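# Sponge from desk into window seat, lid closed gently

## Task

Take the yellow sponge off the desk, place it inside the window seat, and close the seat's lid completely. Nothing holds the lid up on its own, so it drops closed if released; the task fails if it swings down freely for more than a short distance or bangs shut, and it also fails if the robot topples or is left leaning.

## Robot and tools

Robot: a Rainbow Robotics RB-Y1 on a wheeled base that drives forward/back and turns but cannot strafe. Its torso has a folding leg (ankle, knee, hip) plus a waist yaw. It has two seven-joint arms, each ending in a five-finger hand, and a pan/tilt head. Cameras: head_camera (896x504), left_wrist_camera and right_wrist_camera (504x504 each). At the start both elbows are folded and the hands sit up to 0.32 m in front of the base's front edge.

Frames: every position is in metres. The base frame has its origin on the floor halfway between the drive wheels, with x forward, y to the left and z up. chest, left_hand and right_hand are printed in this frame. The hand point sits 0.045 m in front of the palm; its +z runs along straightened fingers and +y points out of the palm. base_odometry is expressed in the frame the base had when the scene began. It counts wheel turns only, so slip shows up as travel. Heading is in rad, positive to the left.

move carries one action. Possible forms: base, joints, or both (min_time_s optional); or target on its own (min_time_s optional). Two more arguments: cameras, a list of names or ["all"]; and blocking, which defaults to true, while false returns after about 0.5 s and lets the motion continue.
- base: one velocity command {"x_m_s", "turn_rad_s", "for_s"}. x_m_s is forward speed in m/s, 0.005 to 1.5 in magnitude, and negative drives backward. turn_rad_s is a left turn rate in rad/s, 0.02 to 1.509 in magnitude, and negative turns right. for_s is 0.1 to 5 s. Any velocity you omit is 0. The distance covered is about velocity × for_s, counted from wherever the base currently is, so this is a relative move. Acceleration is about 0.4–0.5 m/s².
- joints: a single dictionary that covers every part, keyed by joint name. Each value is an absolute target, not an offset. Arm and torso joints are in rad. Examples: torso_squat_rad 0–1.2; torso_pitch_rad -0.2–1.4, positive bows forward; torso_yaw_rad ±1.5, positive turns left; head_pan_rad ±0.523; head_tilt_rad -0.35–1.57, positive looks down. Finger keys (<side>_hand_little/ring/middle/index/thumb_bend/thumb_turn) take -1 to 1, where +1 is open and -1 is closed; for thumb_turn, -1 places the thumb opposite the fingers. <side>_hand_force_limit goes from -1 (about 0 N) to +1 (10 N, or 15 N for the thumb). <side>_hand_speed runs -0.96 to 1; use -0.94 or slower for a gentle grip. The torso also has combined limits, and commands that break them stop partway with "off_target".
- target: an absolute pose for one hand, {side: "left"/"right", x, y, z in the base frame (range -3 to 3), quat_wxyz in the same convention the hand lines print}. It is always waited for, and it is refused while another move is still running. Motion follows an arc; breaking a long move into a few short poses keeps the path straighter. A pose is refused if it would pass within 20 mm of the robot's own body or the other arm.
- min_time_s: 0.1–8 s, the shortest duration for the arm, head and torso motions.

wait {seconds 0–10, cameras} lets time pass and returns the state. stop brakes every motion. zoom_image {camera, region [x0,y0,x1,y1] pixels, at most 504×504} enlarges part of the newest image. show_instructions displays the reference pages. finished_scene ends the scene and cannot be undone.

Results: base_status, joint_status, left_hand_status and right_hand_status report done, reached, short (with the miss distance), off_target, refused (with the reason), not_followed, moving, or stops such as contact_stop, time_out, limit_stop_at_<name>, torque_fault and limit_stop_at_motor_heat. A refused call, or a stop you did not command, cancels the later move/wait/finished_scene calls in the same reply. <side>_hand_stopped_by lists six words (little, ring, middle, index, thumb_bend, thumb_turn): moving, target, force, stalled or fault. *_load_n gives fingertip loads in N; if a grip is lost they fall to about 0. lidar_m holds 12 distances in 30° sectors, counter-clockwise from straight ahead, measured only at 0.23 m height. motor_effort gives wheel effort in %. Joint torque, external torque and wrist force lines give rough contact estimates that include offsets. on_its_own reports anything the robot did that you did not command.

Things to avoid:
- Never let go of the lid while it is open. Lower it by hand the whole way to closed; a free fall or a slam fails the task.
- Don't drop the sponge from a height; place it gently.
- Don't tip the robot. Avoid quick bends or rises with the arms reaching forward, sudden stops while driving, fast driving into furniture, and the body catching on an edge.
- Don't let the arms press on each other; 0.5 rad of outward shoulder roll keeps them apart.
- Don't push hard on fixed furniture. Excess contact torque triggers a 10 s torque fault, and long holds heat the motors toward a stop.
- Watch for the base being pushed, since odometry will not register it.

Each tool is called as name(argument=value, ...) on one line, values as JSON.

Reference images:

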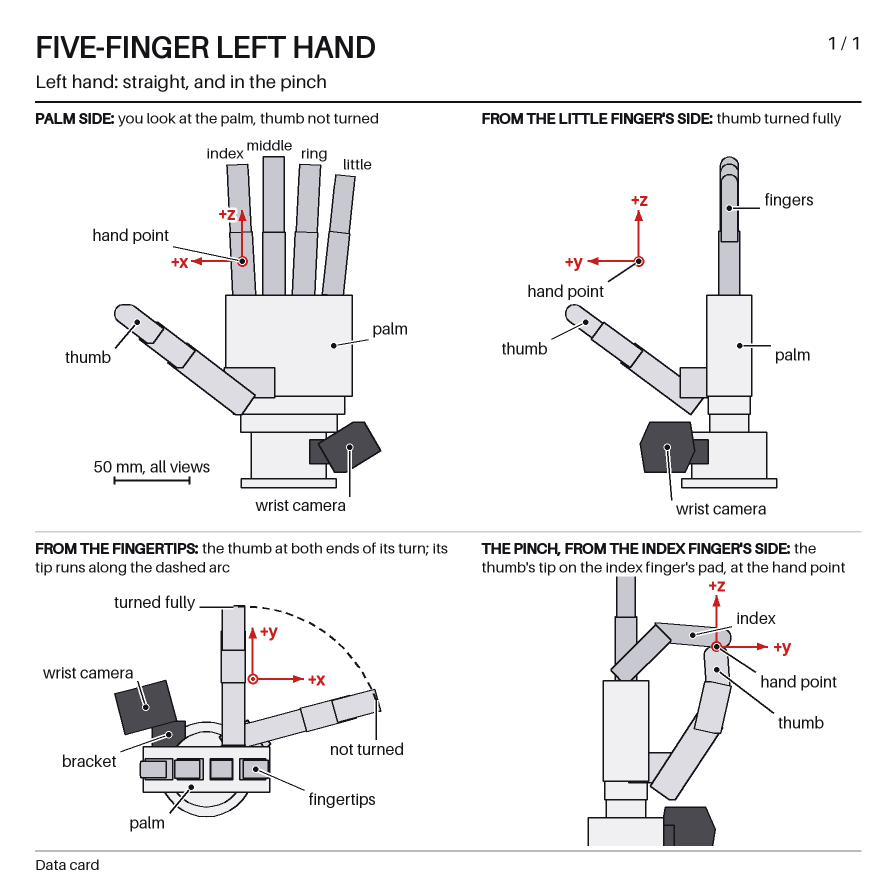

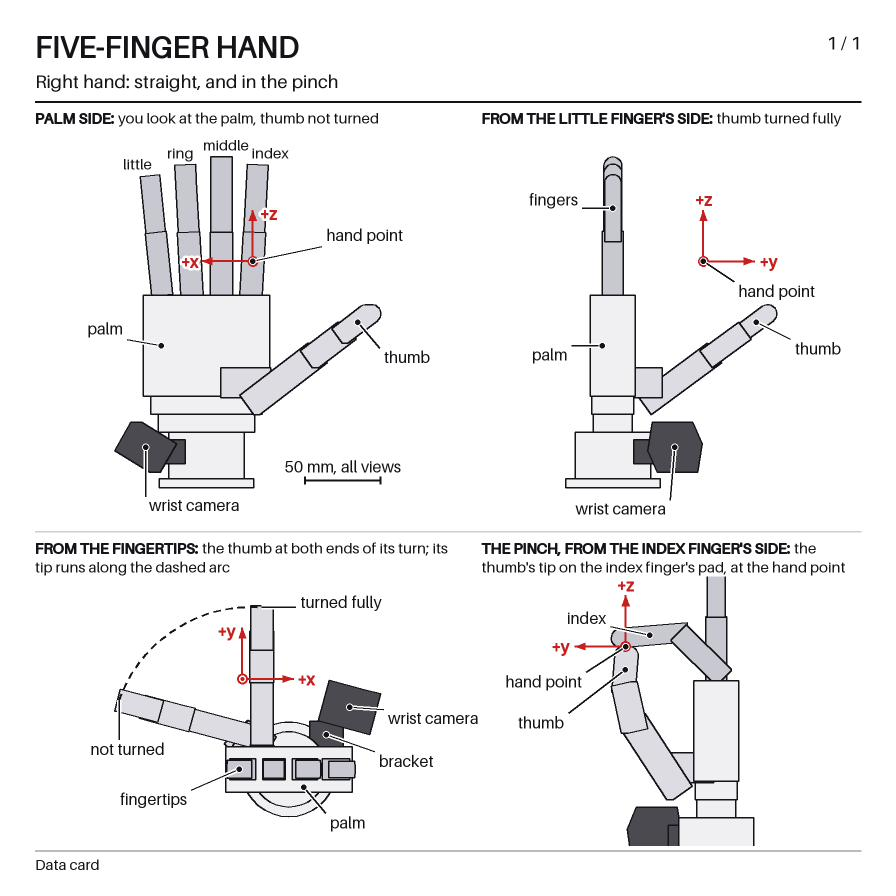

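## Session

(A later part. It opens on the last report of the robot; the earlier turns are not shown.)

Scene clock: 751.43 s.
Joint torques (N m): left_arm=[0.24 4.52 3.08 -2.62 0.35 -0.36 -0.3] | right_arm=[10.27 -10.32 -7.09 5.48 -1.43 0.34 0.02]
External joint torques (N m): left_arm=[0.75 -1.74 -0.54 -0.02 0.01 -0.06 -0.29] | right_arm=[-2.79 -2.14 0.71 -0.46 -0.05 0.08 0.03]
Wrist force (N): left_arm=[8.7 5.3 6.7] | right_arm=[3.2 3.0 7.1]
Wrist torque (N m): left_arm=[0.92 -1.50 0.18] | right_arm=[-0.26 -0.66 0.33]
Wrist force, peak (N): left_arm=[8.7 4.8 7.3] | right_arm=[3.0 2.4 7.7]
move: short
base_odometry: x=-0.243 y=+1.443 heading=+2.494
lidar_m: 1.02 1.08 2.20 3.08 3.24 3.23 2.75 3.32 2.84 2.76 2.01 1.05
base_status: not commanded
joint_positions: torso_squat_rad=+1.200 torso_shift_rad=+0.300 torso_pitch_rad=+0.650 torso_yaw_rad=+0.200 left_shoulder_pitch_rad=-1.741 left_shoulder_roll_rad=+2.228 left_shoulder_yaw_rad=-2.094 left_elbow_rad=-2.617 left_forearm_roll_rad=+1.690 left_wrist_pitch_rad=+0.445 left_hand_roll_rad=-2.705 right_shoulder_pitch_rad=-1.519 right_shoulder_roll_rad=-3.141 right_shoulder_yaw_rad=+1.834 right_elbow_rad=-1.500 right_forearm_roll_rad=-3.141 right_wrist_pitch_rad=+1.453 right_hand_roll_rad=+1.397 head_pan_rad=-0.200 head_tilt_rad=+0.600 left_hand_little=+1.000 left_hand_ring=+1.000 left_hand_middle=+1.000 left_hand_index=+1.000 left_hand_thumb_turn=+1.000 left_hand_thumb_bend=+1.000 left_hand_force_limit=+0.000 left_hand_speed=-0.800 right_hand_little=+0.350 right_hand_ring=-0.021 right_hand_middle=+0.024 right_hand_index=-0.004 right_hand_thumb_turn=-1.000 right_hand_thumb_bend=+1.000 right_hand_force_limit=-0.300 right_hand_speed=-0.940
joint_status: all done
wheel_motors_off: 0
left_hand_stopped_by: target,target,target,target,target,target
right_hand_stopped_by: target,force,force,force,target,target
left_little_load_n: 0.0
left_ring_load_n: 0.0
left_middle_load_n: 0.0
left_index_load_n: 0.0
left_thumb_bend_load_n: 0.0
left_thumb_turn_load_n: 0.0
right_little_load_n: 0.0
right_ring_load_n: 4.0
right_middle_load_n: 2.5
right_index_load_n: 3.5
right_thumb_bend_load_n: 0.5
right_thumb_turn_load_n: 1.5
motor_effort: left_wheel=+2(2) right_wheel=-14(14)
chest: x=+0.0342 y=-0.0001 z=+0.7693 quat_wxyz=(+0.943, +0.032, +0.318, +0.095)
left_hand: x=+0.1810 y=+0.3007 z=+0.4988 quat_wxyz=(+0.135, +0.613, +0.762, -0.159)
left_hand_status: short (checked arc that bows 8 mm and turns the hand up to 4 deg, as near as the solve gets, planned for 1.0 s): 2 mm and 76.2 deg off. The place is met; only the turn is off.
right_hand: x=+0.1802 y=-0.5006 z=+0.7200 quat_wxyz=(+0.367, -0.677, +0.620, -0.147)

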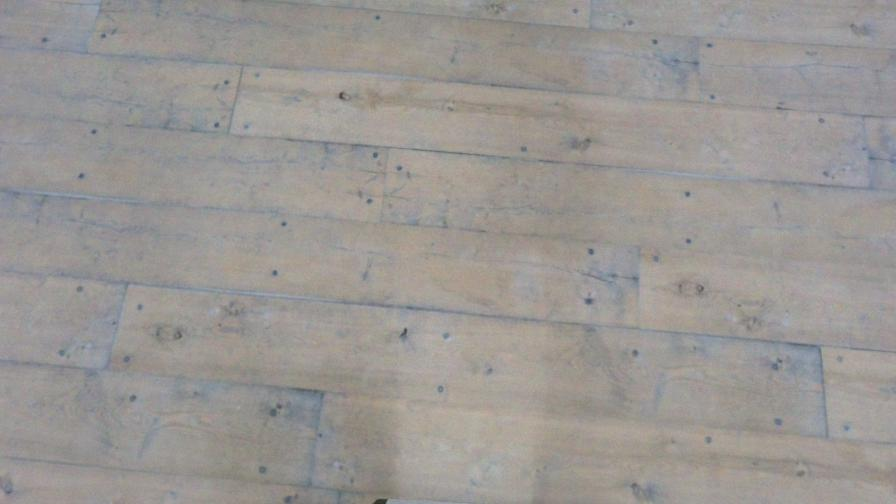

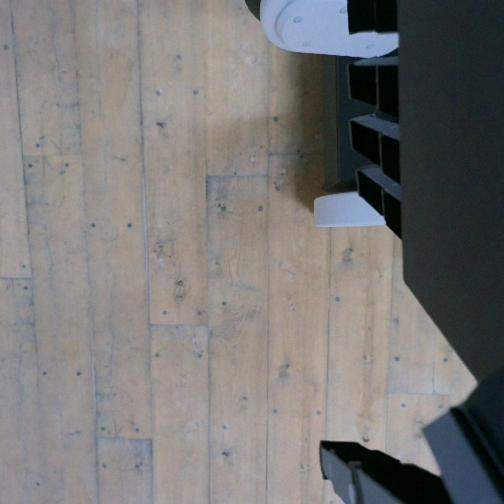

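move(joints={"left_shoulder_pitch_rad":-1.628,"left_shoulder_roll_rad":1.870,"left_shoulder_yaw_rad":-0.751,"left_elbow_rad":-2.486,"left_forearm_roll_rad":0.647,"left_wrist_pitch_rad":0.995,"left_hand_roll_rad":-1.569}, min_time_s=3)

move(target={"side":"left","x":0.61,"y":0.30,"z":0.886,"quat_wxyz":[0.4056,0.5794,0.5794,0.4056]}, min_time_s=1)

move(target={"side":"left","x":0.68,"y":0.30,"z":0.886,"quat_wxyz":[0.4056,0.5794,0.5794,0.4056]}, min_time_s=1)

move(target={"side":"left","x":0.74,"y":0.30,"z":0.886,"quat_wxyz":[0.4056,0.5794,0.5794,0.4056]}, min_time_s=1)

move(target={"side":"left","x":0.80,"y":0.30,"z":0.886,"quat_wxyz":[0.4056,0.5794,0.5794,0.4056]}, min_time_s=1)

move(target={"side":"left","x":0.731,"y":0.30,"z":0.869,"quat_wxyz":[0.4056,0.5794,0.5794,0.4056]}, min_time_s=1.5)

move(target={"side":"left","x":0.655,"y":0.30,"z":0.835,"quat_wxyz":[0.4056,0.5794,0.5794,0.4056]}, min_time_s=1.5)

move(target={"side":"left","x":0.564,"y":0.30,"z":0.772,"quat_wxyz":[0.4056,0.5794,0.5794,0.4056]}, min_time_s=1.5)

move(target={"side":"left","x":0.5125,"y":0.30,"z":0.674,"quat_wxyz":[0.4056,0.5794,0.5794,0.4056]}, min_time_s=1.5)

move(target={"side":"left","x":0.472,"y":0.30,"z":0.601,"quat_wxyz":[0.4056,0.5794,0.5794,0.4056]}, min_time_s=1.5)

move(target={"side":"left","x":0.447,"y":0.30,"z":0.529,"quat_wxyz":[0.4056,0.5794,0.5794,0.4056]}, min_time_s=1.5)

move(target={"side":"left","x":0.44,"y":0.30,"z":0.50,"quat_wxyz":[0.4056,0.5794,0.5794,0.4056]}, min_time_s=1.5, cameras=["head_camera","left_wrist_camera"])

Scene clock: 781.10 s.
Joint torques (N m): left_arm=[-7.8 7.14 9.12 3.91 -1.7 0.13 0.12] | right_arm=[9.96 -10.21 -7.09 5.53 -1.43 0.38 0.01]
External joint torques (N m): left_arm=[1.29 -2.01 0.28 0.18 -0.15 0.15 0.13] | right_arm=[-3.1 -2.03 0.7 -0.42 -0.06 0.12 0.02]
Wrist force (N): left_arm=[6.2 -0.6 3.2] | right_arm=[3.2 1.5 6.3]
Wrist torque (N m): left_arm=[0.65 -1.41 0.44] | right_arm=[-0.47 -0.65 0.23]
Wrist force, peak (N): left_arm=[9.0 5.3 7.0] | right_arm=[2.8 2.7 7.8]
move: done
base_odometry: x=-0.243 y=+1.443 heading=+2.494
lidar_m: 1.02 1.08 2.20 3.08 3.24 3.23 2.75 3.31 2.83 2.76 2.02 1.06
base_status: not commanded
joint_positions: torso_squat_rad=+1.200 torso_shift_rad=+0.300 torso_pitch_rad=+0.650 torso_yaw_rad=+0.200 left_shoulder_pitch_rad=-1.628 left_shoulder_roll_rad=+1.870 left_shoulder_yaw_rad=-0.751 left_elbow_rad=-2.486 left_forearm_roll_rad=+0.647 left_wrist_pitch_rad=+0.995 left_hand_roll_rad=-1.569 right_shoulder_pitch_rad=-1.519 right_shoulder_roll_rad=-3.141 right_shoulder_yaw_rad=+1.834 right_elbow_rad=-1.500 right_forearm_roll_rad=-3.141 right_wrist_pitch_rad=+1.453 right_hand_roll_rad=+1.397 head_pan_rad=-0.200 head_tilt_rad=+0.600 left_hand_little=+1.000 left_hand_ring=+1.000 left_hand_middle=+1.000 left_hand_index=+1.000 left_hand_thumb_turn=+1.000 left_hand_thumb_bend=+1.000 left_hand_force_limit=+0.000 left_hand_speed=-0.800 right_hand_little=+0.350 right_hand_ring=-0.021 right_hand_middle=+0.024 right_hand_index=-0.004 right_hand_thumb_turn=-1.000 right_hand_thumb_bend=+1.000 right_hand_force_limit=-0.300 right_hand_speed=-0.940
joint_status: all done
wheel_motors_off: 0
left_hand_stopped_by: target,target,target,target,target,target
right_hand_stopped_by: target,force,force,force,target,target
left_little_load_n: 0.0
left_ring_load_n: 0.0
left_middle_load_n: 0.0
left_index_load_n: 0.0
left_thumb_bend_load_n: 0.0
left_thumb_turn_load_n: 0.0
right_little_load_n: 0.0
right_ring_load_n: 4.0
right_middle_load_n: 2.5
right_index_load_n: 3.5
right_thumb_bend_load_n: 0.5
right_thumb_turn_load_n: 2.0
motor_effort: left_wheel=+3(3) right_wheel=-14(14)
chest: x=+0.0342 y=-0.0001 z=+0.7693 quat_wxyz=(+0.943, +0.032, +0.318, +0.095)
left_hand: x=+0.5436 y=+0.2995 z=+0.8861 quat_wxyz=(+0.403, +0.578, +0.581, +0.407)
right_hand: x=+0.1802 y=-0.5006 z=+0.7200 quat_wxyz=(+0.367, -0.677, +0.620, -0.147)
pictures: none

Scene clock: 782.43 s.
Joint torques (N m): left_arm=[-12.63 8.66 9.43 2.72 -1.43 -0.51 -0.29] | right_arm=[10.23 -10.19 -7.21 5.48 -1.45 0.41 0.07]
External joint torques (N m): left_arm=[-0.01 -1.63 -1.11 0.22 0.09 -0.1 -0.29] | right_arm=[-2.83 -2.01 0.59 -0.47 -0.08 0.15 0.08]
Wrist force (N): left_arm=[6.1 -0.9 3.3] | right_arm=[2.7 2.0 7.1]
Wrist torque (N m): left_arm=[0.65 -1.44 0.22] | right_arm=[-0.44 -0.58 0.24]
Wrist force, peak (N): left_arm=[6.6 -0.4 3.4] | right_arm=[3.2 2.2 7.6]
move: done
base_odometry: x=-0.243 y=+1.443 heading=+2.494
lidar_m: 1.01 1.08 2.20 3.09 3.23 3.22 2.75 3.31 2.85 2.76 2.02 1.06
base_status: not commanded
joint_positions: torso_squat_rad=+1.200 torso_shift_rad=+0.300 torso_pitch_rad=+0.650 torso_yaw_rad=+0.200 left_shoulder_pitch_rad=-1.667 left_shoulder_roll_rad=+1.631 left_shoulder_yaw_rad=-0.764 left_elbow_rad=-2.215 left_forearm_roll_rad=+0.654 left_wrist_pitch_rad=+0.990 left_hand_roll_rad=-1.771 right_shoulder_pitch_rad=-1.519 right_shoulder_roll_rad=-3.141 right_shoulder_yaw_rad=+1.834 right_elbow_rad=-1.500 right_forearm_roll_rad=-3.141 right_wrist_pitch_rad=+1.453 right_hand_roll_rad=+1.397 head_pan_rad=-0.200 head_tilt_rad=+0.600 left_hand_little=+1.000 left_hand_ring=+1.000 left_hand_middle=+1.000 left_hand_index=+1.000 left_hand_thumb_turn=+1.000 left_hand_thumb_bend=+1.000 left_hand_force_limit=+0.000 left_hand_speed=-0.800 right_hand_little=+0.350 right_hand_ring=-0.021 right_hand_middle=+0.024 right_hand_index=-0.004 right_hand_thumb_turn=-1.000 right_hand_thumb_bend=+1.000 right_hand_force_limit=-0.300 right_hand_speed=-0.940
joint_status: all done
wheel_motors_off: 0
left_hand_stopped_by: target,target,target,target,target,target
right_hand_stopped_by: target,force,force,force,target,target
left_little_load_n: 0.0
left_ring_load_n: 0.0
left_middle_load_n: 0.0
left_index_load_n: 0.0
left_thumb_bend_load_n: 0.0
left_thumb_turn_load_n: 0.0
right_little_load_n: 0.0
right_ring_load_n: 4.0
right_middle_load_n: 2.5
right_index_load_n: 3.0
right_thumb_bend_load_n: 0.0
right_thumb_turn_load_n: 2.0
motor_effort: left_wheel=+1(2) right_wheel=-14(14)
chest: x=+0.0342 y=-0.0001 z=+0.7693 quat_wxyz=(+0.943, +0.032, +0.318, +0.095)
left_hand: x=+0.6099 y=+0.3001 z=+0.8860 quat_wxyz=(+0.406, +0.579, +0.579, +0.406)
left_hand_status: reached (checked arc that bows 6 mm and turns the hand up to 1 deg, planned for 1.0 s): 0 mm and 0.0 deg off.
right_hand: x=+0.1802 y=-0.5006 z=+0.7200 quat_wxyz=(+0.367, -0.677, +0.620, -0.147)
pictures: none

Scene clock: 783.77 s.
Joint torques (N m): left_arm=[-16.26 9.56 10.09 1.59 -1.38 -0.89 -0.29] | right_arm=[10.15 -10.06 -7.26 5.55 -1.43 0.45 0.05]
External joint torques (N m): left_arm=[-0.03 -1.37 -1.4 0.42 -0.02 -0.09 -0.29] | right_arm=[-2.91 -1.88 0.54 -0.4 -0.06 0.19 0.05]
Wrist force (N): left_arm=[6.2 -0.7 3.1] | right_arm=[3.9 2.7 7.2]
Wrist torque (N m): left_arm=[0.66 -1.43 0.24] | right_arm=[-0.32 -0.85 0.39]
Wrist force, peak (N): left_arm=[6.6 -0.9 3.4] | right_arm=[3.9 2.7 7.2]
move: done
base_odometry: x=-0.243 y=+1.443 heading=+2.494
lidar_m: 1.01 1.08 2.19 3.08 3.24 3.23 2.76 3.30 2.84 2.76 2.02 1.06
base_status: not commanded
joint_positions: torso_squat_rad=+1.200 torso_shift_rad=+0.300 torso_pitch_rad=+0.650 torso_yaw_rad=+0.200 left_shoulder_pitch_rad=-1.748 left_shoulder_roll_rad=+1.402 left_shoulder_yaw_rad=-0.792 left_elbow_rad=-1.895 left_forearm_roll_rad=+0.668 left_wrist_pitch_rad=+0.948 left_hand_roll_rad=-1.975 right_shoulder_pitch_rad=-1.519 right_shoulder_roll_rad=-3.141 right_shoulder_yaw_rad=+1.834 right_elbow_rad=-1.500 right_forearm_roll_rad=-3.141 right_wrist_pitch_rad=+1.453 right_hand_roll_rad=+1.397 head_pan_rad=-0.200 head_tilt_rad=+0.600 left_hand_little=+1.000 left_hand_ring=+1.000 left_hand_middle=+1.000 left_hand_index=+1.000 left_hand_thumb_turn=+1.000 left_hand_thumb_bend=+1.000 left_hand_force_limit=+0.000 left_hand_speed=-0.800 right_hand_little=+0.350 right_hand_ring=-0.021 right_hand_middle=+0.024 right_hand_index=-0.004 right_hand_thumb_turn=-1.000 right_hand_thumb_bend=+1.000 right_hand_force_limit=-0.300 right_hand_speed=-0.940
joint_status: all done
wheel_motors_off: 0
left_hand_stopped_by: target,target,target,target,target,target
right_hand_stopped_by: target,force,force,force,target,target
left_little_load_n: 0.0
left_ring_load_n: 0.0
left_middle_load_n: 0.0
left_index_load_n: 0.0
left_thumb_bend_load_n: 0.0
left_thumb_turn_load_n: 0.0
right_little_load_n: 0.0
right_ring_load_n: 4.0
right_middle_load_n: 2.5
right_index_load_n: 3.5
right_thumb_bend_load_n: 0.5
right_thumb_turn_load_n: 2.0
motor_effort: left_wheel=+2(3) right_wheel=-14(14)
chest: x=+0.0342 y=-0.0001 z=+0.7693 quat_wxyz=(+0.943, +0.032, +0.318, +0.095)
left_hand: x=+0.6798 y=+0.3000 z=+0.8861 quat_wxyz=(+0.406, +0.579, +0.579, +0.406)
left_hand_status: reached (checked arc that bows 12 mm and turns the hand up to 2 deg, planned for 1.0 s): 0 mm and 0.0 deg off.
right_hand: x=+0.1802 y=-0.5006 z=+0.7200 quat_wxyz=(+0.367, -0.677, +0.620, -0.147)
pictures: none

Scene clock: 785.10 s.
Joint torques (N m): left_arm=[-18.98 9.87 10.07 0.51 -1.07 -1.2 -0.39] | right_arm=[10.02 -10.29 -7.02 5.43 -1.41 0.35 0.03]
External joint torques (N m): left_arm=[0.27 -1.39 -1.29 0.5 0.07 -0.1 -0.39] | right_arm=[-3.04 -2.1 0.78 -0.52 -0.04 0.09 0.04]
Wrist force (N): left_arm=[6.5 -0.8 3.5] | right_arm=[3.4 2.8 7.0]
Wrist torque (N m): left_arm=[0.62 -1.49 0.21] | right_arm=[-0.28 -0.68 0.36]
Wrist force, peak (N): left_arm=[7.4 -0.5 3.5] | right_arm=[3.2 2.3 7.5]
move: done
base_odometry: x=-0.243 y=+1.443 heading=+2.494
lidar_m: 1.02 1.09 2.19 3.08 3.24 3.24 2.76 3.32 2.84 2.76 2.01 1.05
base_status: not commanded
joint_positions: torso_squat_rad=+1.200 torso_shift_rad=+0.300 torso_pitch_rad=+0.650 torso_yaw_rad=+0.200 left_shoulder_pitch_rad=-1.838 left_shoulder_roll_rad=+1.216 left_shoulder_yaw_rad=-0.817 left_elbow_rad=-1.573 left_forearm_roll_rad=+0.697 left_wrist_pitch_rad=+0.870 left_hand_roll_rad=-2.158 right_shoulder_pitch_rad=-1.519 right_shoulder_roll_rad=-3.141 right_shoulder_yaw_rad=+1.834 right_elbow_rad=-1.500 right_forearm_roll_rad=-3.141 right_wrist_pitch_rad=+1.453 right_hand_roll_rad=+1.397 head_pan_rad=-0.200 head_tilt_rad=+0.600 left_hand_little=+1.000 left_hand_ring=+1.000 left_hand_middle=+1.000 left_hand_index=+1.000 left_hand_thumb_turn=+1.000 left_hand_thumb_bend=+1.000 left_hand_force_limit=+0.000 left_hand_speed=-0.800 right_hand_little=+0.350 right_hand_ring=-0.021 right_hand_middle=+0.024 right_hand_index=-0.004 right_hand_thumb_turn=-1.000 right_hand_thumb_bend=+1.000 right_hand_force_limit=-0.300 right_hand_speed=-0.940
joint_status: all done
wheel_motors_off: 0
left_hand_stopped_by: target,target,target,target,target,target
right_hand_stopped_by: target,force,force,force,target,target
left_little_load_n: 0.0
left_ring_load_n: 0.0
left_middle_load_n: 0.0
left_index_load_n: 0.0
left_thumb_bend_load_n: 0.0
left_thumb_turn_load_n: 0.0
right_little_load_n: 0.0
right_ring_load_n: 4.0
right_middle_load_n: 2.5
right_index_load_n: 3.5
right_thumb_bend_load_n: 0.5
right_thumb_turn_load_n: 1.5
motor_effort: left_wheel=+2(3) right_wheel=-14(14)
chest: x=+0.0342 y=-0.0001 z=+0.7693 quat_wxyz=(+0.943, +0.032, +0.318, +0.095)
left_hand: x=+0.7398 y=+0.3001 z=+0.8861 quat_wxyz=(+0.406, +0.579, +0.579, +0.406)
left_hand_status: reached (checked arc that bows 14 mm and turns the hand up to 2 deg, planned for 1.0 s): 0 mm and 0.0 deg off.
right_hand: x=+0.1802 y=-0.5006 z=+0.7200 quat_wxyz=(+0.367, -0.677, +0.620, -0.147)
pictures: none

Scene clock: 786.43 s.
Joint torques (N m): left_arm=[-21.36 10.38 8.17 -0.66 -0.79 -1.48 -0.36] | right_arm=[10.22 -10.27 -7.12 5.43 -1.38 0.33 -0.09]
External joint torques (N m): left_arm=[0.9 -1.02 -1.62 0.63 0.01 -0.03 -0.35] | right_arm=[-2.83 -2.08 0.68 -0.52 -0.01 0.07 -0.09]
Wrist force (N): left_arm=[6.1 -0.5 3.2] | right_arm=[2.7 2.3 7.3]
Wrist torque (N m): left_arm=[0.67 -1.42 0.20] | right_arm=[-0.41 -0.60 0.29]
Wrist force, peak (N): left_arm=[7.1 -0.9 3.0] | right_arm=[3.2 2.5 7.7]
move: done
base_odometry: x=-0.243 y=+1.443 heading=+2.494
lidar_m: 1.02 1.08 2.20 3.08 3.24 3.23 2.76 3.31 2.84 2.76 2.03 1.06
base_status: not commanded
joint_positions: torso_squat_rad=+1.200 torso_shift_rad=+0.300 torso_pitch_rad=+0.650 torso_yaw_rad=+0.200 left_shoulder_pitch_rad=-1.956 left_shoulder_roll_rad=+1.012 left_shoulder_yaw_rad=-0.835 left_elbow_rad=-1.161 left_forearm_roll_rad=+0.774 left_wrist_pitch_rad=+0.750 left_hand_roll_rad=-2.395 right_shoulder_pitch_rad=-1.519 right_shoulder_roll_rad=-3.141 right_shoulder_yaw_rad=+1.834 right_elbow_rad=-1.500 right_forearm_roll_rad=-3.141 right_wrist_pitch_rad=+1.453 right_hand_roll_rad=+1.397 head_pan_rad=-0.200 head_tilt_rad=+0.600 left_hand_little=+1.000 left_hand_ring=+1.000 left_hand_middle=+1.000 left_hand_index=+1.000 left_hand_thumb_turn=+1.000 left_hand_thumb_bend=+1.000 left_hand_force_limit=+0.000 left_hand_speed=-0.800 right_hand_little=+0.350 right_hand_ring=-0.021 right_hand_middle=+0.024 right_hand_index=-0.004 right_hand_thumb_turn=-1.000 right_hand_thumb_bend=+1.000 right_hand_force_limit=-0.300 right_hand_speed=-0.940
joint_status: all done
wheel_motors_off: 0
left_hand_stopped_by: target,target,target,target,target,target
right_hand_stopped_by: target,force,force,force,target,target
left_little_load_n: 0.0
left_ring_load_n: 0.0
left_middle_load_n: 0.0
left_index_load_n: 0.0
left_thumb_bend_load_n: 0.0
left_thumb_turn_load_n: 0.0
right_little_load_n: 0.0
right_ring_load_n: 4.0
right_middle_load_n: 2.0
right_index_load_n: 3.5
right_thumb_bend_load_n: 0.5
right_thumb_turn_load_n: 2.0
motor_effort: left_wheel=+2(4) right_wheel=-14(14)
chest: x=+0.0342 y=-0.0001 z=+0.7693 quat_wxyz=(+0.943, +0.032, +0.318, +0.095)
left_hand: x=+0.7999 y=+0.3000 z=+0.8861 quat_wxyz=(+0.406, +0.579, +0.579, +0.406)
left_hand_status: reached (checked arc that bows 20 mm and turns the hand up to 2 deg, planned for 1.0 s): 0 mm and 0.0 deg off.
right_hand: x=+0.1802 y=-0.5006 z=+0.7200 quat_wxyz=(+0.367, -0.677, +0.620, -0.147)
pictures: none

Scene clock: 788.27 s.
Joint torques (N m): left_arm=[-17.63 11.63 11.7 -0.33 -1.47 -0.78 0.07] | right_arm=[10.18 -10.14 -7.29 5.43 -1.4 0.34 0.01]
External joint torques (N m): left_arm=[1.18 0.23 0.18 -0.41 -0.29 0.22 0.07] | right_arm=[-2.88 -1.96 0.51 -0.52 -0.03 0.08 0.01]
Wrist force (N): left_arm=[5.9 -0.9 3.0] | right_arm=[3.0 1.7 6.5]
Wrist torque (N m): left_arm=[0.65 -1.40 0.41] | right_arm=[-0.42 -0.57 0.26]
Wrist force, peak (N): left_arm=[6.6 -1.2 3.6] | right_arm=[3.0 2.1 7.7]
move: done
base_odometry: x=-0.243 y=+1.443 heading=+2.494
lidar_m: 1.02 1.07 2.19 3.08 3.24 3.24 2.75 3.32 2.84 2.76 2.02 1.04
base_status: not commanded
joint_positions: torso_squat_rad=+1.200 torso_shift_rad=+0.300 torso_pitch_rad=+0.650 torso_yaw_rad=+0.200 left_shoulder_pitch_rad=-1.793 left_shoulder_roll_rad=+1.237 left_shoulder_yaw_rad=-0.826 left_elbow_rad=-1.632 left_forearm_roll_rad=+0.654 left_wrist_pitch_rad=+0.861 left_hand_roll_rad=-2.099 right_shoulder_pitch_rad=-1.519 right_shoulder_roll_rad=-3.141 right_shoulder_yaw_rad=+1.834 right_elbow_rad=-1.500 right_forearm_roll_rad=-3.141 right_wrist_pitch_rad=+1.453 right_hand_roll_rad=+1.397 head_pan_rad=-0.200 head_tilt_rad=+0.600 left_hand_little=+1.000 left_hand_ring=+1.000 left_hand_middle=+1.000 left_hand_index=+1.000 left_hand_thumb_turn=+1.000 left_hand_thumb_bend=+1.000 left_hand_force_limit=+0.000 left_hand_speed=-0.800 right_hand_little=+0.350 right_hand_ring=-0.021 right_hand_middle=+0.024 right_hand_index=-0.004 right_hand_thumb_turn=-1.000 right_hand_thumb_bend=+1.000 right_hand_force_limit=-0.300 right_hand_speed=-0.940
joint_status: all done
wheel_motors_off: 0
left_hand_stopped_by: target,target,target,target,target,target
right_hand_stopped_by: target,force,force,force,target,target
left_little_load_n: 0.0
left_ring_load_n: 0.0
left_middle_load_n: 0.0
left_index_load_n: 0.5
left_thumb_bend_load_n: 0.0
left_thumb_turn_load_n: 0.0
right_little_load_n: 0.0
right_ring_load_n: 4.0
right_middle_load_n: 2.5
right_index_load_n: 3.5
right_thumb_bend_load_n: 0.5
right_thumb_turn_load_n: 2.0
motor_effort: left_wheel=+2(3) right_wheel=-14(14)
chest: x=+0.0342 y=-0.0001 z=+0.7693 quat_wxyz=(+0.943, +0.032, +0.318, +0.095)
left_hand: x=+0.7318 y=+0.2996 z=+0.8691 quat_wxyz=(+0.405, +0.581, +0.579, +0.404)
left_hand_status: reached (checked arc that bows 24 mm and turns the hand up to 3 deg, planned for 1.5 s): 1 mm and 0.3 deg off.
right_hand: x=+0.1802 y=-0.5006 z=+0.7200 quat_wxyz=(+0.367, -0.677, +0.620, -0.147)
pictures: none

Scene clock: 790.10 s.
Joint torques (N m): left_arm=[-13.92 11.88 11.55 0.31 -1.69 -0.32 -0.02] | right_arm=[10.03 -10.23 -7.15 5.52 -1.48 0.39 0.02]
External joint torques (N m): left_arm=[1.1 0.57 0.17 -0.47 -0.25 0.14 -0.02] | right_arm=[-3.03 -2.05 0.65 -0.42 -0.1 0.13 0.03]
Wrist force (N): left_arm=[6.2 -0.9 3.1] | right_arm=[2.6 2.3 6.5]
Wrist torque (N m): left_arm=[0.61 -1.44 0.48] | right_arm=[-0.37 -0.57 0.28]
Wrist force, peak (N): left_arm=[7.1 -0.6 3.4] | right_arm=[2.8 1.9 7.9]
move: done
base_odometry: x=-0.243 y=+1.443 heading=+2.494
lidar_m: 1.02 1.08 2.20 3.08 3.24 3.24 2.75 3.31 2.84 2.76 2.01 1.05
base_status: not commanded
joint_positions: torso_squat_rad=+1.200 torso_shift_rad=+0.300 torso_pitch_rad=+0.650 torso_yaw_rad=+0.200 left_shoulder_pitch_rad=-1.610 left_shoulder_roll_rad=+1.440 left_shoulder_yaw_rad=-0.824 left_elbow_rad=-2.040 left_forearm_roll_rad=+0.483 left_wrist_pitch_rad=+0.935 left_hand_roll_rad=-1.791 right_shoulder_pitch_rad=-1.519 right_shoulder_roll_rad=-3.141 right_shoulder_yaw_rad=+1.834 right_elbow_rad=-1.500 right_forearm_roll_rad=-3.141 right_wrist_pitch_rad=+1.453 right_hand_roll_rad=+1.397 head_pan_rad=-0.200 head_tilt_rad=+0.600 left_hand_little=+1.000 left_hand_ring=+1.000 left_hand_middle=+1.000 left_hand_index=+1.000 left_hand_thumb_turn=+1.000 left_hand_thumb_bend=+1.000 left_hand_force_limit=+0.000 left_hand_speed=-0.800 right_hand_little=+0.350 right_hand_ring=-0.021 right_hand_middle=+0.024 right_hand_index=-0.004 right_hand_thumb_turn=-1.000 right_hand_thumb_bend=+1.000 right_hand_force_limit=-0.300 right_hand_speed=-0.940
joint_status: all done
wheel_motors_off: 0
left_hand_stopped_by: target,target,target,target,target,target
right_hand_stopped_by: target,force,force,force,target,target
left_little_load_n: 0.0
left_ring_load_n: 0.0
left_middle_load_n: 0.0
left_index_load_n: 0.0
left_thumb_bend_load_n: 0.0
left_thumb_turn_load_n: 0.0
right_little_load_n: 0.0
right_ring_load_n: 4.0
right_middle_load_n: 2.5
right_index_load_n: 3.5
right_thumb_bend_load_n: 0.5
right_thumb_turn_load_n: 1.5
motor_effort: left_wheel=+3(3) right_wheel=-14(14)
chest: x=+0.0342 y=-0.0001 z=+0.7693 quat_wxyz=(+0.943, +0.032, +0.318, +0.095)
left_hand: x=+0.6553 y=+0.2996 z=+0.8351 quat_wxyz=(+0.405, +0.580, +0.579, +0.404)
left_hand_status: reached (checked arc that bows 20 mm and turns the hand up to 2 deg, planned for 1.5 s): 1 mm and 0.2 deg off.
right_hand: x=+0.1802 y=-0.5006 z=+0.7200 quat_wxyz=(+0.367, -0.677, +0.620, -0.147)
pictures: none

Scene clock: 791.93 s.
Joint torques (N m): left_arm=[-9.94 11.98 8.56 -0.62 -1.89 0.4 0.06] | right_arm=[10.38 -10.11 -7.14 5.36 -1.35 0.42 0.02]
External joint torques (N m): left_arm=[0.99 0.73 -0.98 -0.27 -0.29 0.16 0.07] | right_arm=[-2.68 -1.93 0.66 -0.59 0.03 0.15 0.03]
Wrist force (N): left_arm=[6.0 -0.9 3.4] | right_arm=[3.1 1.7 6.9]
Wrist torque (N m): left_arm=[0.65 -1.39 0.44] | right_arm=[-0.46 -0.63 0.26]
Wrist force, peak (N): left_arm=[6.7 -0.6 2.9] | right_arm=[3.1 2.2 8.0]
move: done
base_odometry: x=-0.243 y=+1.443 heading=+2.494
lidar_m: 1.02 1.07 2.20 3.08 3.24 3.22 2.75 3.31 2.83 2.76 2.01 1.05
base_status: not commanded
joint_positions: torso_squat_rad=+1.200 torso_shift_rad=+0.300 torso_pitch_rad=+0.650 torso_yaw_rad=+0.200 left_shoulder_pitch_rad=-1.349 left_shoulder_roll_rad=+1.598 left_shoulder_yaw_rad=-0.888 left_elbow_rad=-2.420 left_forearm_roll_rad=+0.113 left_wrist_pitch_rad=+1.045 left_hand_roll_rad=-1.429 right_shoulder_pitch_rad=-1.519 right_shoulder_roll_rad=-3.141 right_shoulder_yaw_rad=+1.834 right_elbow_rad=-1.500 right_forearm_roll_rad=-3.141 right_wrist_pitch_rad=+1.453 right_hand_roll_rad=+1.397 head_pan_rad=-0.200 head_tilt_rad=+0.600 left_hand_little=+1.000 left_hand_ring=+1.000 left_hand_middle=+1.000 left_hand_index=+1.000 left_hand_thumb_turn=+1.000 left_hand_thumb_bend=+1.000 left_hand_force_limit=+0.000 left_hand_speed=-0.800 right_hand_little=+0.350 right_hand_ring=-0.021 right_hand_middle=+0.024 right_hand_index=-0.004 right_hand_thumb_turn=-1.000 right_hand_thumb_bend=+1.000 right_hand_force_limit=-0.300 right_hand_speed=-0.940
joint_status: all done
wheel_motors_off: 0
left_hand_stopped_by: target,target,target,target,target,target
right_hand_stopped_by: target,force,force,force,target,target
left_little_load_n: 0.0
left_ring_load_n: 0.0
left_middle_load_n: 0.0
left_index_load_n: 0.0
left_thumb_bend_load_n: 0.0
left_thumb_turn_load_n: 0.0
right_little_load_n: 0.5
right_ring_load_n: 4.0
right_middle_load_n: 2.5
right_index_load_n: 3.5
right_thumb_bend_load_n: 0.5
right_thumb_turn_load_n: 1.5
motor_effort: left_wheel=+2(3) right_wheel=-14(14)
chest: x=+0.0342 y=-0.0001 z=+0.7693 quat_wxyz=(+0.943, +0.032, +0.318, +0.095)
left_hand: x=+0.5640 y=+0.2998 z=+0.7721 quat_wxyz=(+0.406, +0.579, +0.579, +0.405)
left_hand_status: reached (checked arc that bows 19 mm and turns the hand up to 3 deg, planned for 1.5 s): 0 mm and 0.0 deg off.
right_hand: x=+0.1802 y=-0.5006 z=+0.7200 quat_wxyz=(+0.367, -0.677, +0.620, -0.147)
pictures: none

Scene clock: 793.77 s.
Joint torques (N m): left_arm=[-8.16 9.33 7.15 -3.77 -1.91 0.7 0.19] | right_arm=[10.34 -10.2 -6.98 5.41 -1.34 0.36 0.09]
External joint torques (N m): left_arm=[0.9 -1.97 -0.82 -0.04 -0.27 0.17 0.19] | right_arm=[-2.72 -2.02 0.82 -0.54 0.03 0.1 0.09]
Wrist force (N): left_arm=[6.0 -0.7 2.9] | right_arm=[2.5 1.8 6.8]
Wrist torque (N m): left_arm=[0.67 -1.37 0.43] | right_arm=[-0.46 -0.56 0.25]
Wrist force, peak (N): left_arm=[7.0 -1.2 3.4] | right_arm=[2.9 1.7 7.8]
move: done
base_odometry: x=-0.243 y=+1.443 heading=+2.494
lidar_m: 1.01 1.08 2.19 3.08 3.25 3.23 2.75 3.32 2.84 2.76 2.01 1.06
base_status: not commanded
joint_positions: torso_squat_rad=+1.200 torso_shift_rad=+0.300 torso_pitch_rad=+0.650 torso_yaw_rad=+0.200 left_shoulder_pitch_rad=-1.083 left_shoulder_roll_rad=+1.456 left_shoulder_yaw_rad=-1.062 left_elbow_rad=-2.445 left_forearm_roll_rad=-0.377 left_wrist_pitch_rad=+1.148 left_hand_roll_rad=-1.281 right_shoulder_pitch_rad=-1.519 right_shoulder_roll_rad=-3.141 right_shoulder_yaw_rad=+1.834 right_elbow_rad=-1.500 right_forearm_roll_rad=-3.141 right_wrist_pitch_rad=+1.453 right_hand_roll_rad=+1.397 head_pan_rad=-0.200 head_tilt_rad=+0.600 left_hand_little=+1.000 left_hand_ring=+1.000 left_hand_middle=+1.000 left_hand_index=+1.000 left_hand_thumb_turn=+1.000 left_hand_thumb_bend=+1.000 left_hand_force_limit=+0.000 left_hand_speed=-0.800 right_hand_little=+0.350 right_hand_ring=-0.021 right_hand_middle=+0.024 right_hand_index=-0.004 right_hand_thumb_turn=-1.000 right_hand_thumb_bend=+1.000 right_hand_force_limit=-0.300 right_hand_speed=-0.940
joint_status: all done
wheel_motors_off: 0
left_hand_stopped_by: target,target,target,target,target,target
right_hand_stopped_by: target,force,force,force,target,target
left_little_load_n: 0.0
left_ring_load_n: 0.0
left_middle_load_n: 0.0
left_index_load_n: 0.0
left_thumb_bend_load_n: 0.0
left_thumb_turn_load_n: 0.0
right_little_load_n: 0.0
right_ring_load_n: 4.0
right_middle_load_n: 2.5
right_index_load_n: 3.5
right_thumb_bend_load_n: 0.5
right_thumb_turn_load_n: 2.0
motor_effort: left_wheel=+2(4) right_wheel=-14(14)
chest: x=+0.0342 y=-0.0001 z=+0.7693 quat_wxyz=(+0.943, +0.032, +0.318, +0.095)
left_hand: x=+0.5120 y=+0.2997 z=+0.6740 quat_wxyz=(+0.404, +0.580, +0.580, +0.405)
left_hand_status: reached (checked arc that bows 8 mm and turns the hand up to 2 deg, planned for 1.5 s): 1 mm and 0.3 deg off.
right_hand: x=+0.1802 y=-0.5006 z=+0.7200 quat_wxyz=(+0.367, -0.677, +0.620, -0.147)
pictures: none

Scene clock: 795.60 s.
Joint torques (N m): left_arm=[-6.33 8.59 5.81 -4.36 -1.96 0.78 0.15] | right_arm=[10.31 -10.08 -7.26 5.43 -1.35 0.35 -0.01]
External joint torques (N m): left_arm=[1.02 -2.27 -0.73 1.01 -0.35 0.09 0.16] | right_arm=[-2.75 -1.9 0.54 -0.51 0.02 0.09 0]
Wrist force (N): left_arm=[6.8 -0.9 2.9] | right_arm=[3.2 2.2 6.7]
Wrist torque (N m): left_arm=[0.64 -1.55 0.48] | right_arm=[-0.34 -0.65 0.30]
Wrist force, peak (N): left_arm=[6.8 -1.3 3.2] | right_arm=[2.9 2.5 7.9]
move: done
base_odometry: x=-0.243 y=+1.443 heading=+2.494
lidar_m: 1.02 1.08 2.19 3.08 3.24 3.23 2.75 3.31 2.84 2.76 2.01 1.06
base_status: not commanded
joint_positions: torso_squat_rad=+1.200 torso_shift_rad=+0.300 torso_pitch_rad=+0.650 torso_yaw_rad=+0.200 left_shoulder_pitch_rad=-0.912 left_shoulder_roll_rad=+1.306 left_shoulder_yaw_rad=-1.190 left_elbow_rad=-2.327 left_forearm_roll_rad=-0.717 left_wrist_pitch_rad=+1.176 left_hand_roll_rad=-1.190 right_shoulder_pitch_rad=-1.519 right_shoulder_roll_rad=-3.141 right_shoulder_yaw_rad=+1.834 right_elbow_rad=-1.500 right_forearm_roll_rad=-3.141 right_wrist_pitch_rad=+1.453 right_hand_roll_rad=+1.397 head_pan_rad=-0.200 head_tilt_rad=+0.600 left_hand_little=+1.000 left_hand_ring=+1.000 left_hand_middle=+1.000 left_hand_index=+1.000 left_hand_thumb_turn=+1.000 left_hand_thumb_bend=+1.000 left_hand_force_limit=+0.000 left_hand_speed=-0.800 right_hand_little=+0.350 right_hand_ring=-0.021 right_hand_middle=+0.024 right_hand_index=-0.004 right_hand_thumb_turn=-1.000 right_hand_thumb_bend=+1.000 right_hand_force_limit=-0.300 right_hand_speed=-0.940
joint_status: all done
wheel_motors_off: 0
left_hand_stopped_by: target,target,target,target,target,target
right_hand_stopped_by: target,force,force,force,target,target
left_little_load_n: 0.0
left_ring_load_n: 0.0
left_middle_load_n: 0.0
left_index_load_n: 0.0
left_thumb_bend_load_n: 0.0
left_thumb_turn_load_n: 0.0
right_little_load_n: 0.0
right_ring_load_n: 4.0
right_middle_load_n: 2.5
right_index_load_n: 3.5
right_thumb_bend_load_n: 0.5
right_thumb_turn_load_n: 1.5
motor_effort: left_wheel=+2(3) right_wheel=-14(14)
chest: x=+0.0342 y=-0.0001 z=+0.7693 quat_wxyz=(+0.943, +0.032, +0.318, +0.095)
left_hand: x=+0.4720 y=+0.3000 z=+0.6012 quat_wxyz=(+0.405, +0.579, +0.579, +0.406)
left_hand_status: reached (checked arc that bows 7 mm and turns the hand up to 1 deg, planned for 1.5 s): 0 mm and 0.0 deg off.
right_hand: x=+0.1802 y=-0.5006 z=+0.7200 quat_wxyz=(+0.367, -0.677, +0.620, -0.147)
pictures: none

Scene clock: 797.43 s.
Joint torques (N m): left_arm=[-5.34 8.22 4.65 -4.61 -1.85 0.58 0.23] | right_arm=[10.52 -10.24 -6.98 5.41 -1.29 0.29 0.01]
External joint torques (N m): left_arm=[0.87 -1.98 -0.78 1.03 -0.33 -0.31 0.23] | right_arm=[-2.54 -2.06 0.82 -0.53 0.08 0.03 0.02]
Wrist force (N): left_arm=[6.0 -0.3 3.0] | right_arm=[3.0 1.9 7.0]
Wrist torque (N m): left_arm=[0.74 -1.34 0.39] | right_arm=[-0.43 -0.60 0.29]
Wrist force, peak (N): left_arm=[6.9 -1.2 3.4] | right_arm=[3.3 2.7 7.5]
move: done
base_odometry: x=-0.243 y=+1.443 heading=+2.494
lidar_m: 1.02 1.07 2.20 3.09 3.24 3.23 2.76 3.32 2.84 2.76 2.02 1.06
base_status: not commanded
joint_positions: torso_squat_rad=+1.200 torso_shift_rad=+0.300 torso_pitch_rad=+0.650 torso_yaw_rad=+0.200 left_shoulder_pitch_rad=-0.823 left_shoulder_roll_rad=+1.140 left_shoulder_yaw_rad=-1.277 left_elbow_rad=-2.096 left_forearm_roll_rad=-0.943 left_wrist_pitch_rad=+1.157 left_hand_roll_rad=-1.071 right_shoulder_pitch_rad=-1.519 right_shoulder_roll_rad=-3.141 right_shoulder_yaw_rad=+1.834 right_elbow_rad=-1.500 right_forearm_roll_rad=-3.141 right_wrist_pitch_rad=+1.453 right_hand_roll_rad=+1.397 head_pan_rad=-0.200 head_tilt_rad=+0.600 left_hand_little=+1.000 left_hand_ring=+1.000 left_hand_middle=+1.000 left_hand_index=+1.000 left_hand_thumb_turn=+1.000 left_hand_thumb_bend=+1.000 left_hand_force_limit=+0.000 left_hand_speed=-0.800 right_hand_little=+0.350 right_hand_ring=-0.021 right_hand_middle=+0.024 right_hand_index=-0.004 right_hand_thumb_turn=-1.000 right_hand_thumb_bend=+1.000 right_hand_force_limit=-0.300 right_hand_speed=-0.940
joint_status: all done
wheel_motors_off: 0
left_hand_stopped_by: target,target,target,target,target,target
right_hand_stopped_by: target,force,force,force,target,target
left_little_load_n: 0.0
left_ring_load_n: 0.0
left_middle_load_n: 0.0
left_index_load_n: 0.0
left_thumb_bend_load_n: 0.0
left_thumb_turn_load_n: 0.0
right_little_load_n: 0.0
right_ring_load_n: 4.0
right_middle_load_n: 2.5
right_index_load_n: 3.5
right_thumb_bend_load_n: 0.5
right_thumb_turn_load_n: 2.0
motor_effort: left_wheel=+1(3) right_wheel=-14(14)
chest: x=+0.0342 y=-0.0001 z=+0.7693 quat_wxyz=(+0.943, +0.032, +0.318, +0.095)
left_hand: x=+0.4471 y=+0.3001 z=+0.5292 quat_wxyz=(+0.405, +0.579, +0.579, +0.406)
left_hand_status: reached (checked arc that bows 8 mm and turns the hand up to 1 deg, planned for 1.5 s): 0 mm and 0.0 deg off.
right_hand: x=+0.1802 y=-0.5006 z=+0.7200 quat_wxyz=(+0.367, -0.677, +0.620, -0.147)
pictures: none

Scene clock: 799.27 s.
Joint torques (N m): left_arm=[-4.66 7.57 4.15 -4.37 -1.81 0.58 0.21] | right_arm=[10.21 -10.2 -7.14 5.55 -1.35 0.33 0.04]
External joint torques (N m): left_arm=[1.24 -2.32 -0.89 1.12 -0.36 -0.42 0.22] | right_arm=[-2.85 -2.02 0.66 -0.39 0.02 0.07 0.05]
Wrist force (N): left_arm=[6.2 -0.7 2.8] | right_arm=[2.6 2.3 6.7]
Wrist torque (N m): left_arm=[0.66 -1.40 0.44] | right_arm=[-0.35 -0.58 0.27]
Wrist force, peak (N): left_arm=[6.8 -0.8 3.4] | right_arm=[3.1 1.9 7.8]
move: done
base_odometry: x=-0.243 y=+1.443 heading=+2.494
lidar_m: 1.02 1.08 2.20 3.08 3.25 3.23 2.76 3.32 2.85 2.75 2.01 1.06
base_status: not commanded
joint_positions: torso_squat_rad=+1.200 torso_shift_rad=+0.300 torso_pitch_rad=+0.650 torso_yaw_rad=+0.200 left_shoulder_pitch_rad=-0.804 left_shoulder_roll_rad=+1.070 left_shoulder_yaw_rad=-1.303 left_elbow_rad=-1.980 left_forearm_roll_rad=-1.014 left_wrist_pitch_rad=+1.145 left_hand_roll_rad=-1.012 right_shoulder_pitch_rad=-1.519 right_shoulder_roll_rad=-3.141 right_shoulder_yaw_rad=+1.834 right_elbow_rad=-1.500 right_forearm_roll_rad=-3.141 right_wrist_pitch_rad=+1.453 right_hand_roll_rad=+1.397 head_pan_rad=-0.200 head_tilt_rad=+0.600 left_hand_little=+1.000 left_hand_ring=+1.000 left_hand_middle=+1.000 left_hand_index=+1.000 left_hand_thumb_turn=+1.000 left_hand_thumb_bend=+1.000 left_hand_force_limit=+0.000 left_hand_speed=-0.800 right_hand_little=+0.350 right_hand_ring=-0.021 right_hand_middle=+0.024 right_hand_index=-0.004 right_hand_thumb_turn=-1.000 right_hand_thumb_bend=+1.000 right_hand_force_limit=-0.300 right_hand_speed=-0.940
joint_status: all done
wheel_motors_off: 0
left_hand_stopped_by: target,target,target,target,target,target
right_hand_stopped_by: target,force,force,force,target,target
left_little_load_n: 0.0
left_ring_load_n: 0.0
left_middle_load_n: 0.0
left_index_load_n: 0.0
left_thumb_bend_load_n: 0.0
left_thumb_turn_load_n: 0.0
right_little_load_n: 0.0
right_ring_load_n: 3.5
right_middle_load_n: 2.0
right_index_load_n: 3.5
right_thumb_bend_load_n: 0.5
right_thumb_turn_load_n: 2.0
motor_effort: left_wheel=+2(3) right_wheel=-14(14)
chest: x=+0.0342 y=-0.0001 z=+0.7693 quat_wxyz=(+0.943, +0.032, +0.318, +0.095)
left_hand: x=+0.4401 y=+0.3001 z=+0.5002 quat_wxyz=(+0.405, +0.579, +0.579, +0.406)
left_hand_status: reached (checked arc that bows 4 mm and turns the hand up to 1 deg, planned for 1.5 s): 0 mm and 0.0 deg off.
right_hand: x=+0.1802 y=-0.5006 z=+0.7200 quat_wxyz=(+0.367, -0.677, +0.620, -0.147)

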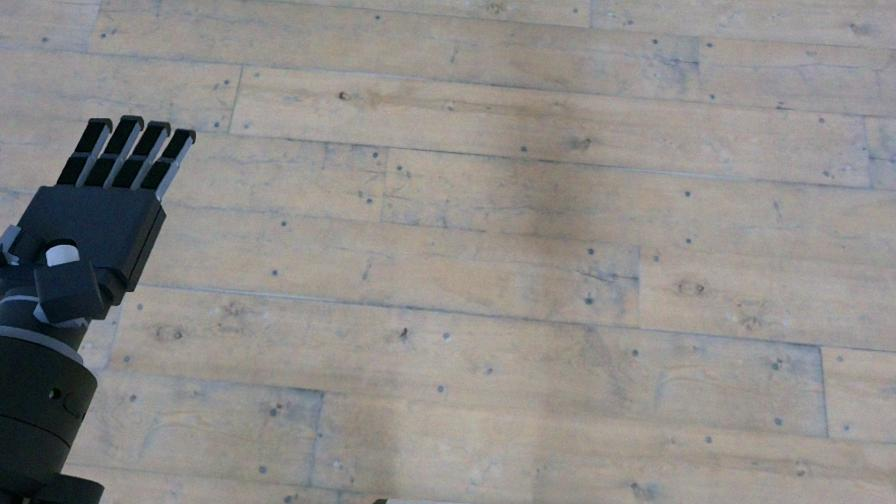

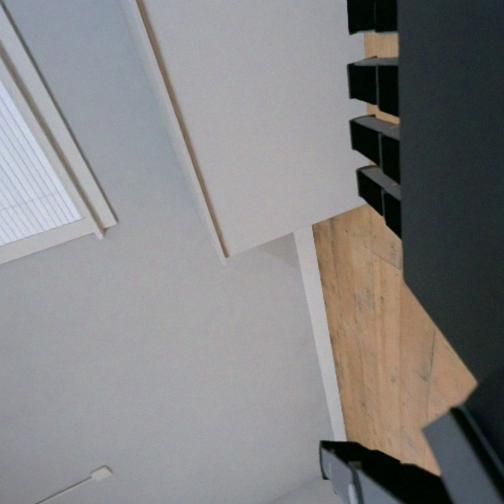

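move(base={"x_m_s":0.2,"for_s":2.35}, joints={"head_pan_rad":0.1,"head_tilt_rad":0.45}, cameras=["head_camera","left_wrist_camera"])

Scene clock: 807.50 s.
Joint torques (N m): left_arm=[-5.15 8.13 4.56 -4.7 -1.66 0.66 0.26] | right_arm=[10.55 -9.73 -7.03 5.32 -1.31 0.31 -0.05]
External joint torques (N m): left_arm=[0.74 -1.77 -0.47 0.8 -0.2 -0.34 0.26] | right_arm=[-2.52 -1.55 0.77 -0.62 0.07 0.05 -0.04]
Wrist force (N): left_arm=[6.0 -0.7 2.9] | right_arm=[3.2 2.0 6.9]
Wrist torque (N m): left_arm=[0.66 -1.38 0.43] | right_arm=[-0.40 -0.68 0.28]
Wrist force, peak (N): left_arm=[6.5 -0.3 3.9] | right_arm=[2.7 1.7 8.0]
move: done
base_odometry: x=-0.621 y=+1.729 heading=+2.494
lidar_m: 0.55 0.59 0.83 3.06 3.22 3.72 3.21 3.80 2.86 2.78 1.37 0.57
base_status: done (sent for 2.37 of 2.37 s)
joint_positions: torso_squat_rad=+1.200 torso_shift_rad=+0.300 torso_pitch_rad=+0.650 torso_yaw_rad=+0.200 left_shoulder_pitch_rad=-0.804 left_shoulder_roll_rad=+1.070 left_shoulder_yaw_rad=-1.303 left_elbow_rad=-1.980 left_forearm_roll_rad=-1.014 left_wrist_pitch_rad=+1.145 left_hand_roll_rad=-1.012 right_shoulder_pitch_rad=-1.519 right_shoulder_roll_rad=-3.141 right_shoulder_yaw_rad=+1.834 right_elbow_rad=-1.500 right_forearm_roll_rad=-3.141 right_wrist_pitch_rad=+1.453 right_hand_roll_rad=+1.397 head_pan_rad=+0.100 head_tilt_rad=+0.450 left_hand_little=+1.000 left_hand_ring=+1.000 left_hand_middle=+1.000 left_hand_index=+1.000 left_hand_thumb_turn=+1.000 left_hand_thumb_bend=+1.000 left_hand_force_limit=+0.000 left_hand_speed=-0.800 right_hand_little=+0.350 right_hand_ring=-0.021 right_hand_middle=+0.024 right_hand_index=-0.004 right_hand_thumb_turn=-1.000 right_hand_thumb_bend=+1.000 right_hand_force_limit=-0.300 right_hand_speed=-0.940
joint_status: all done
wheel_motors_off: 0
left_hand_stopped_by: target,target,target,target,target,target
right_hand_stopped_by: target,force,force,force,target,target
left_little_load_n: 0.5
left_ring_load_n: 0.0
left_middle_load_n: -0.5
left_index_load_n: 0.0
left_thumb_bend_load_n: 0.0
left_thumb_turn_load_n: -0.5
right_little_load_n: 0.0
right_ring_load_n: 4.0
right_middle_load_n: 2.5
right_index_load_n: 3.5
right_thumb_bend_load_n: 0.5
right_thumb_turn_load_n: 2.0
motor_effort: left_wheel=-1(27) right_wheel=-1(34)
chest: x=+0.0343 y=-0.0001 z=+0.7693 quat_wxyz=(+0.943, +0.032, +0.318, +0.095)
left_hand: x=+0.4400 y=+0.3001 z=+0.5001 quat_wxyz=(+0.405, +0.579, +0.579, +0.406)
right_hand: x=+0.1803 y=-0.5006 z=+0.7199 quat_wxyz=(+0.367, -0.677, +0.621, -0.147)

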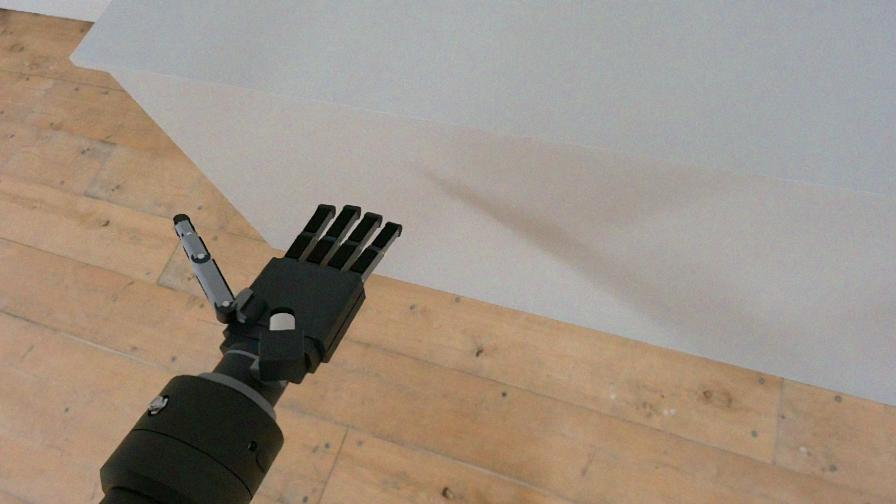

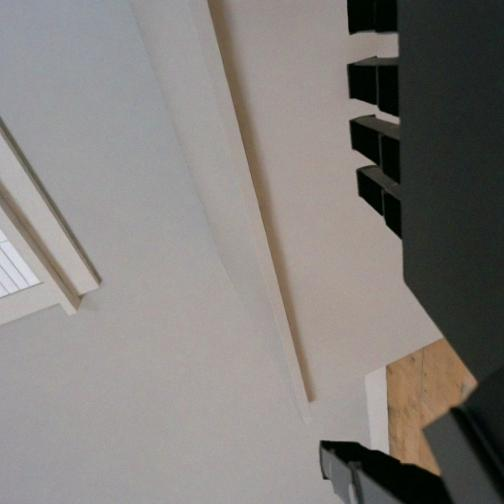

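zoom_image(camera="head_camera", region=[200, 50, 500, 250])

zoom_image(camera="left_wrist_camera", region=[180, 0, 432, 252])

Scaled by 1.680 from the camera's image (finer frame: 1280x720).

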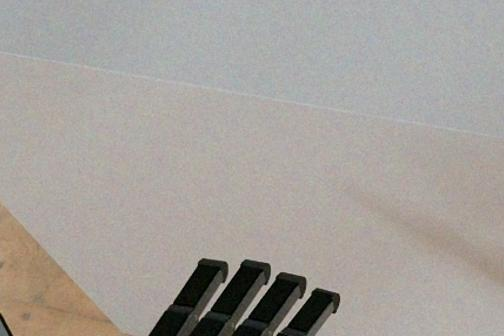

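Scaled by 2.000 from the camera's image (finer frame: 720x720).

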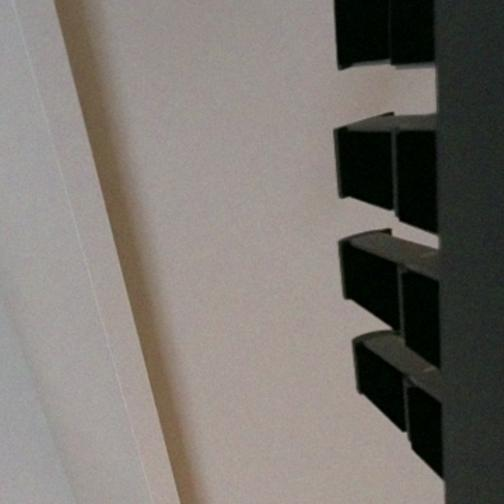

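move(base={"x_m_s":0.05,"for_s":1.0}, cameras=["head_camera","left_wrist_camera"])

zoom_image(camera="head_camera", region=[250, 100, 500, 250])

zoom_image(camera="left_wrist_camera", region=[180, 0, 432, 252])

Scene clock: 833.20 s.
Joint torques (N m): left_arm=[-5.08 8.2 4.82 -4.79 -1.61 0.7 0.29] | right_arm=[10.64 -9.06 -7.38 5.12 -1.26 0.34 0]
External joint torques (N m): left_arm=[0.81 -1.69 -0.21 0.71 -0.16 -0.29 0.3] | right_arm=[-2.42 -0.88 0.42 -0.82 0.11 0.08 0]
Wrist force (N): left_arm=[5.7 -1.1 3.2] | right_arm=[2.7 2.5 7.3]
Wrist torque (N m): left_arm=[0.59 -1.34 0.46] | right_arm=[-0.37 -0.57 0.30]
Wrist force, peak (N): left_arm=[6.7 -0.8 3.3] | right_arm=[3.3 2.0 7.9]
move: done
base_odometry: x=-0.661 y=+1.759 heading=+2.494
lidar_m: 0.50 0.54 0.76 3.05 3.21 3.76 3.27 3.80 2.86 2.78 1.31 0.52
base_status: done (sent for 1 of 1 s)
joint_positions: torso_squat_rad=+1.200 torso_shift_rad=+0.300 torso_pitch_rad=+0.650 torso_yaw_rad=+0.200 left_shoulder_pitch_rad=-0.804 left_shoulder_roll_rad=+1.070 left_shoulder_yaw_rad=-1.303 left_elbow_rad=-1.980 left_forearm_roll_rad=-1.014 left_wrist_pitch_rad=+1.145 left_hand_roll_rad=-1.012 right_shoulder_pitch_rad=-1.519 right_shoulder_roll_rad=-3.141 right_shoulder_yaw_rad=+1.834 right_elbow_rad=-1.500 right_forearm_roll_rad=-3.141 right_wrist_pitch_rad=+1.453 right_hand_roll_rad=+1.397 head_pan_rad=+0.100 head_tilt_rad=+0.450 left_hand_little=+1.000 left_hand_ring=+1.000 left_hand_middle=+1.000 left_hand_index=+1.000 left_hand_thumb_turn=+1.000 left_hand_thumb_bend=+1.000 left_hand_force_limit=+0.000 left_hand_speed=-0.800 right_hand_little=+0.350 right_hand_ring=-0.021 right_hand_middle=+0.024 right_hand_index=-0.004 right_hand_thumb_turn=-1.000 right_hand_thumb_bend=+1.000 right_hand_force_limit=-0.300 right_hand_speed=-0.940
joint_status: not commanded
wheel_motors_off: 0
left_hand_stopped_by: target,target,target,target,target,target
right_hand_stopped_by: target,force,force,force,target,target
left_little_load_n: 0.0
left_ring_load_n: 0.0
left_middle_load_n: 0.0
left_index_load_n: 0.0
left_thumb_bend_load_n: 0.0
left_thumb_turn_load_n: 0.0
right_little_load_n: 0.0
right_ring_load_n: 4.0
right_middle_load_n: 2.5
right_index_load_n: 3.5
right_thumb_bend_load_n: 0.5
right_thumb_turn_load_n: 2.0
motor_effort: left_wheel=-1(30) right_wheel=-1(33)
chest: x=+0.0342 y=-0.0001 z=+0.7693 quat_wxyz=(+0.943, +0.032, +0.318, +0.095)
left_hand: x=+0.4400 y=+0.3000 z=+0.5001 quat_wxyz=(+0.405, +0.579, +0.579, +0.405)
right_hand: x=+0.1802 y=-0.5006 z=+0.7200 quat_wxyz=(+0.367, -0.677, +0.621, -0.147)

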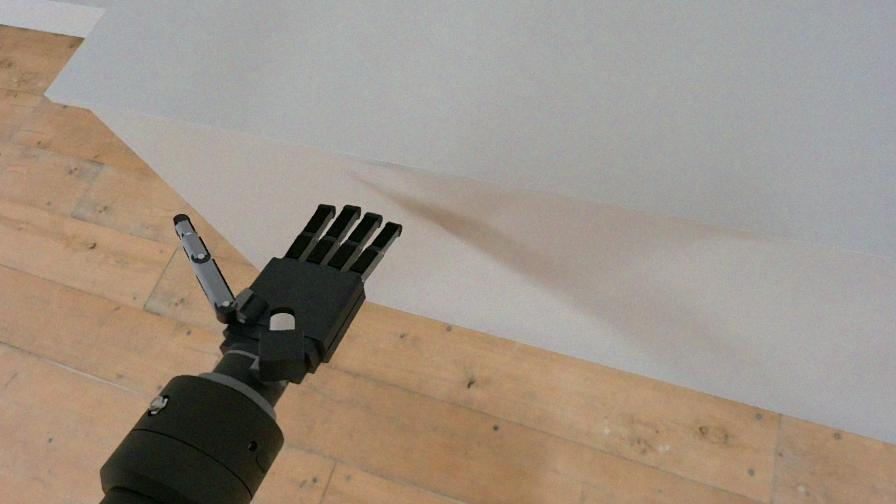

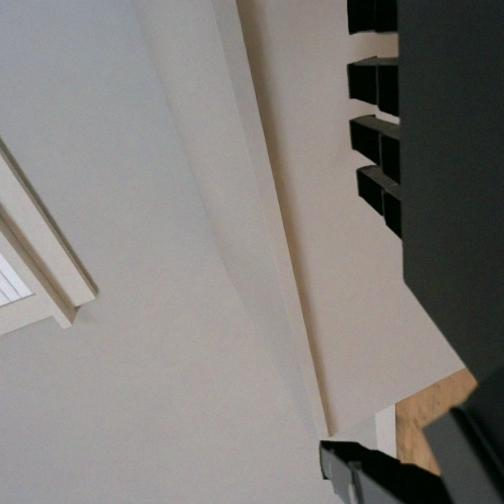

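Scaled by 2.016 from the camera's image (finer frame: 1280x720).

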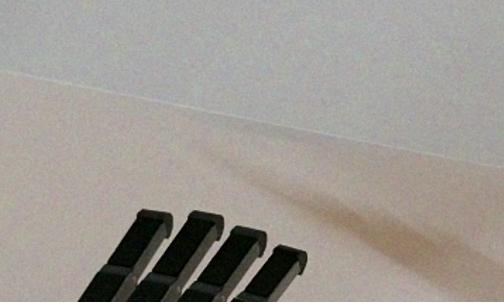

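Scaled by 2.000 from the camera's image (finer frame: 720x720).

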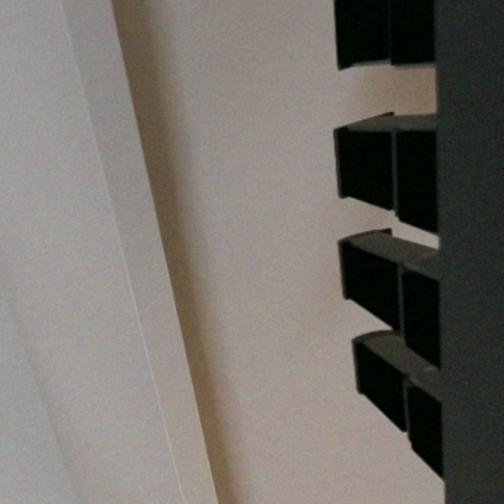

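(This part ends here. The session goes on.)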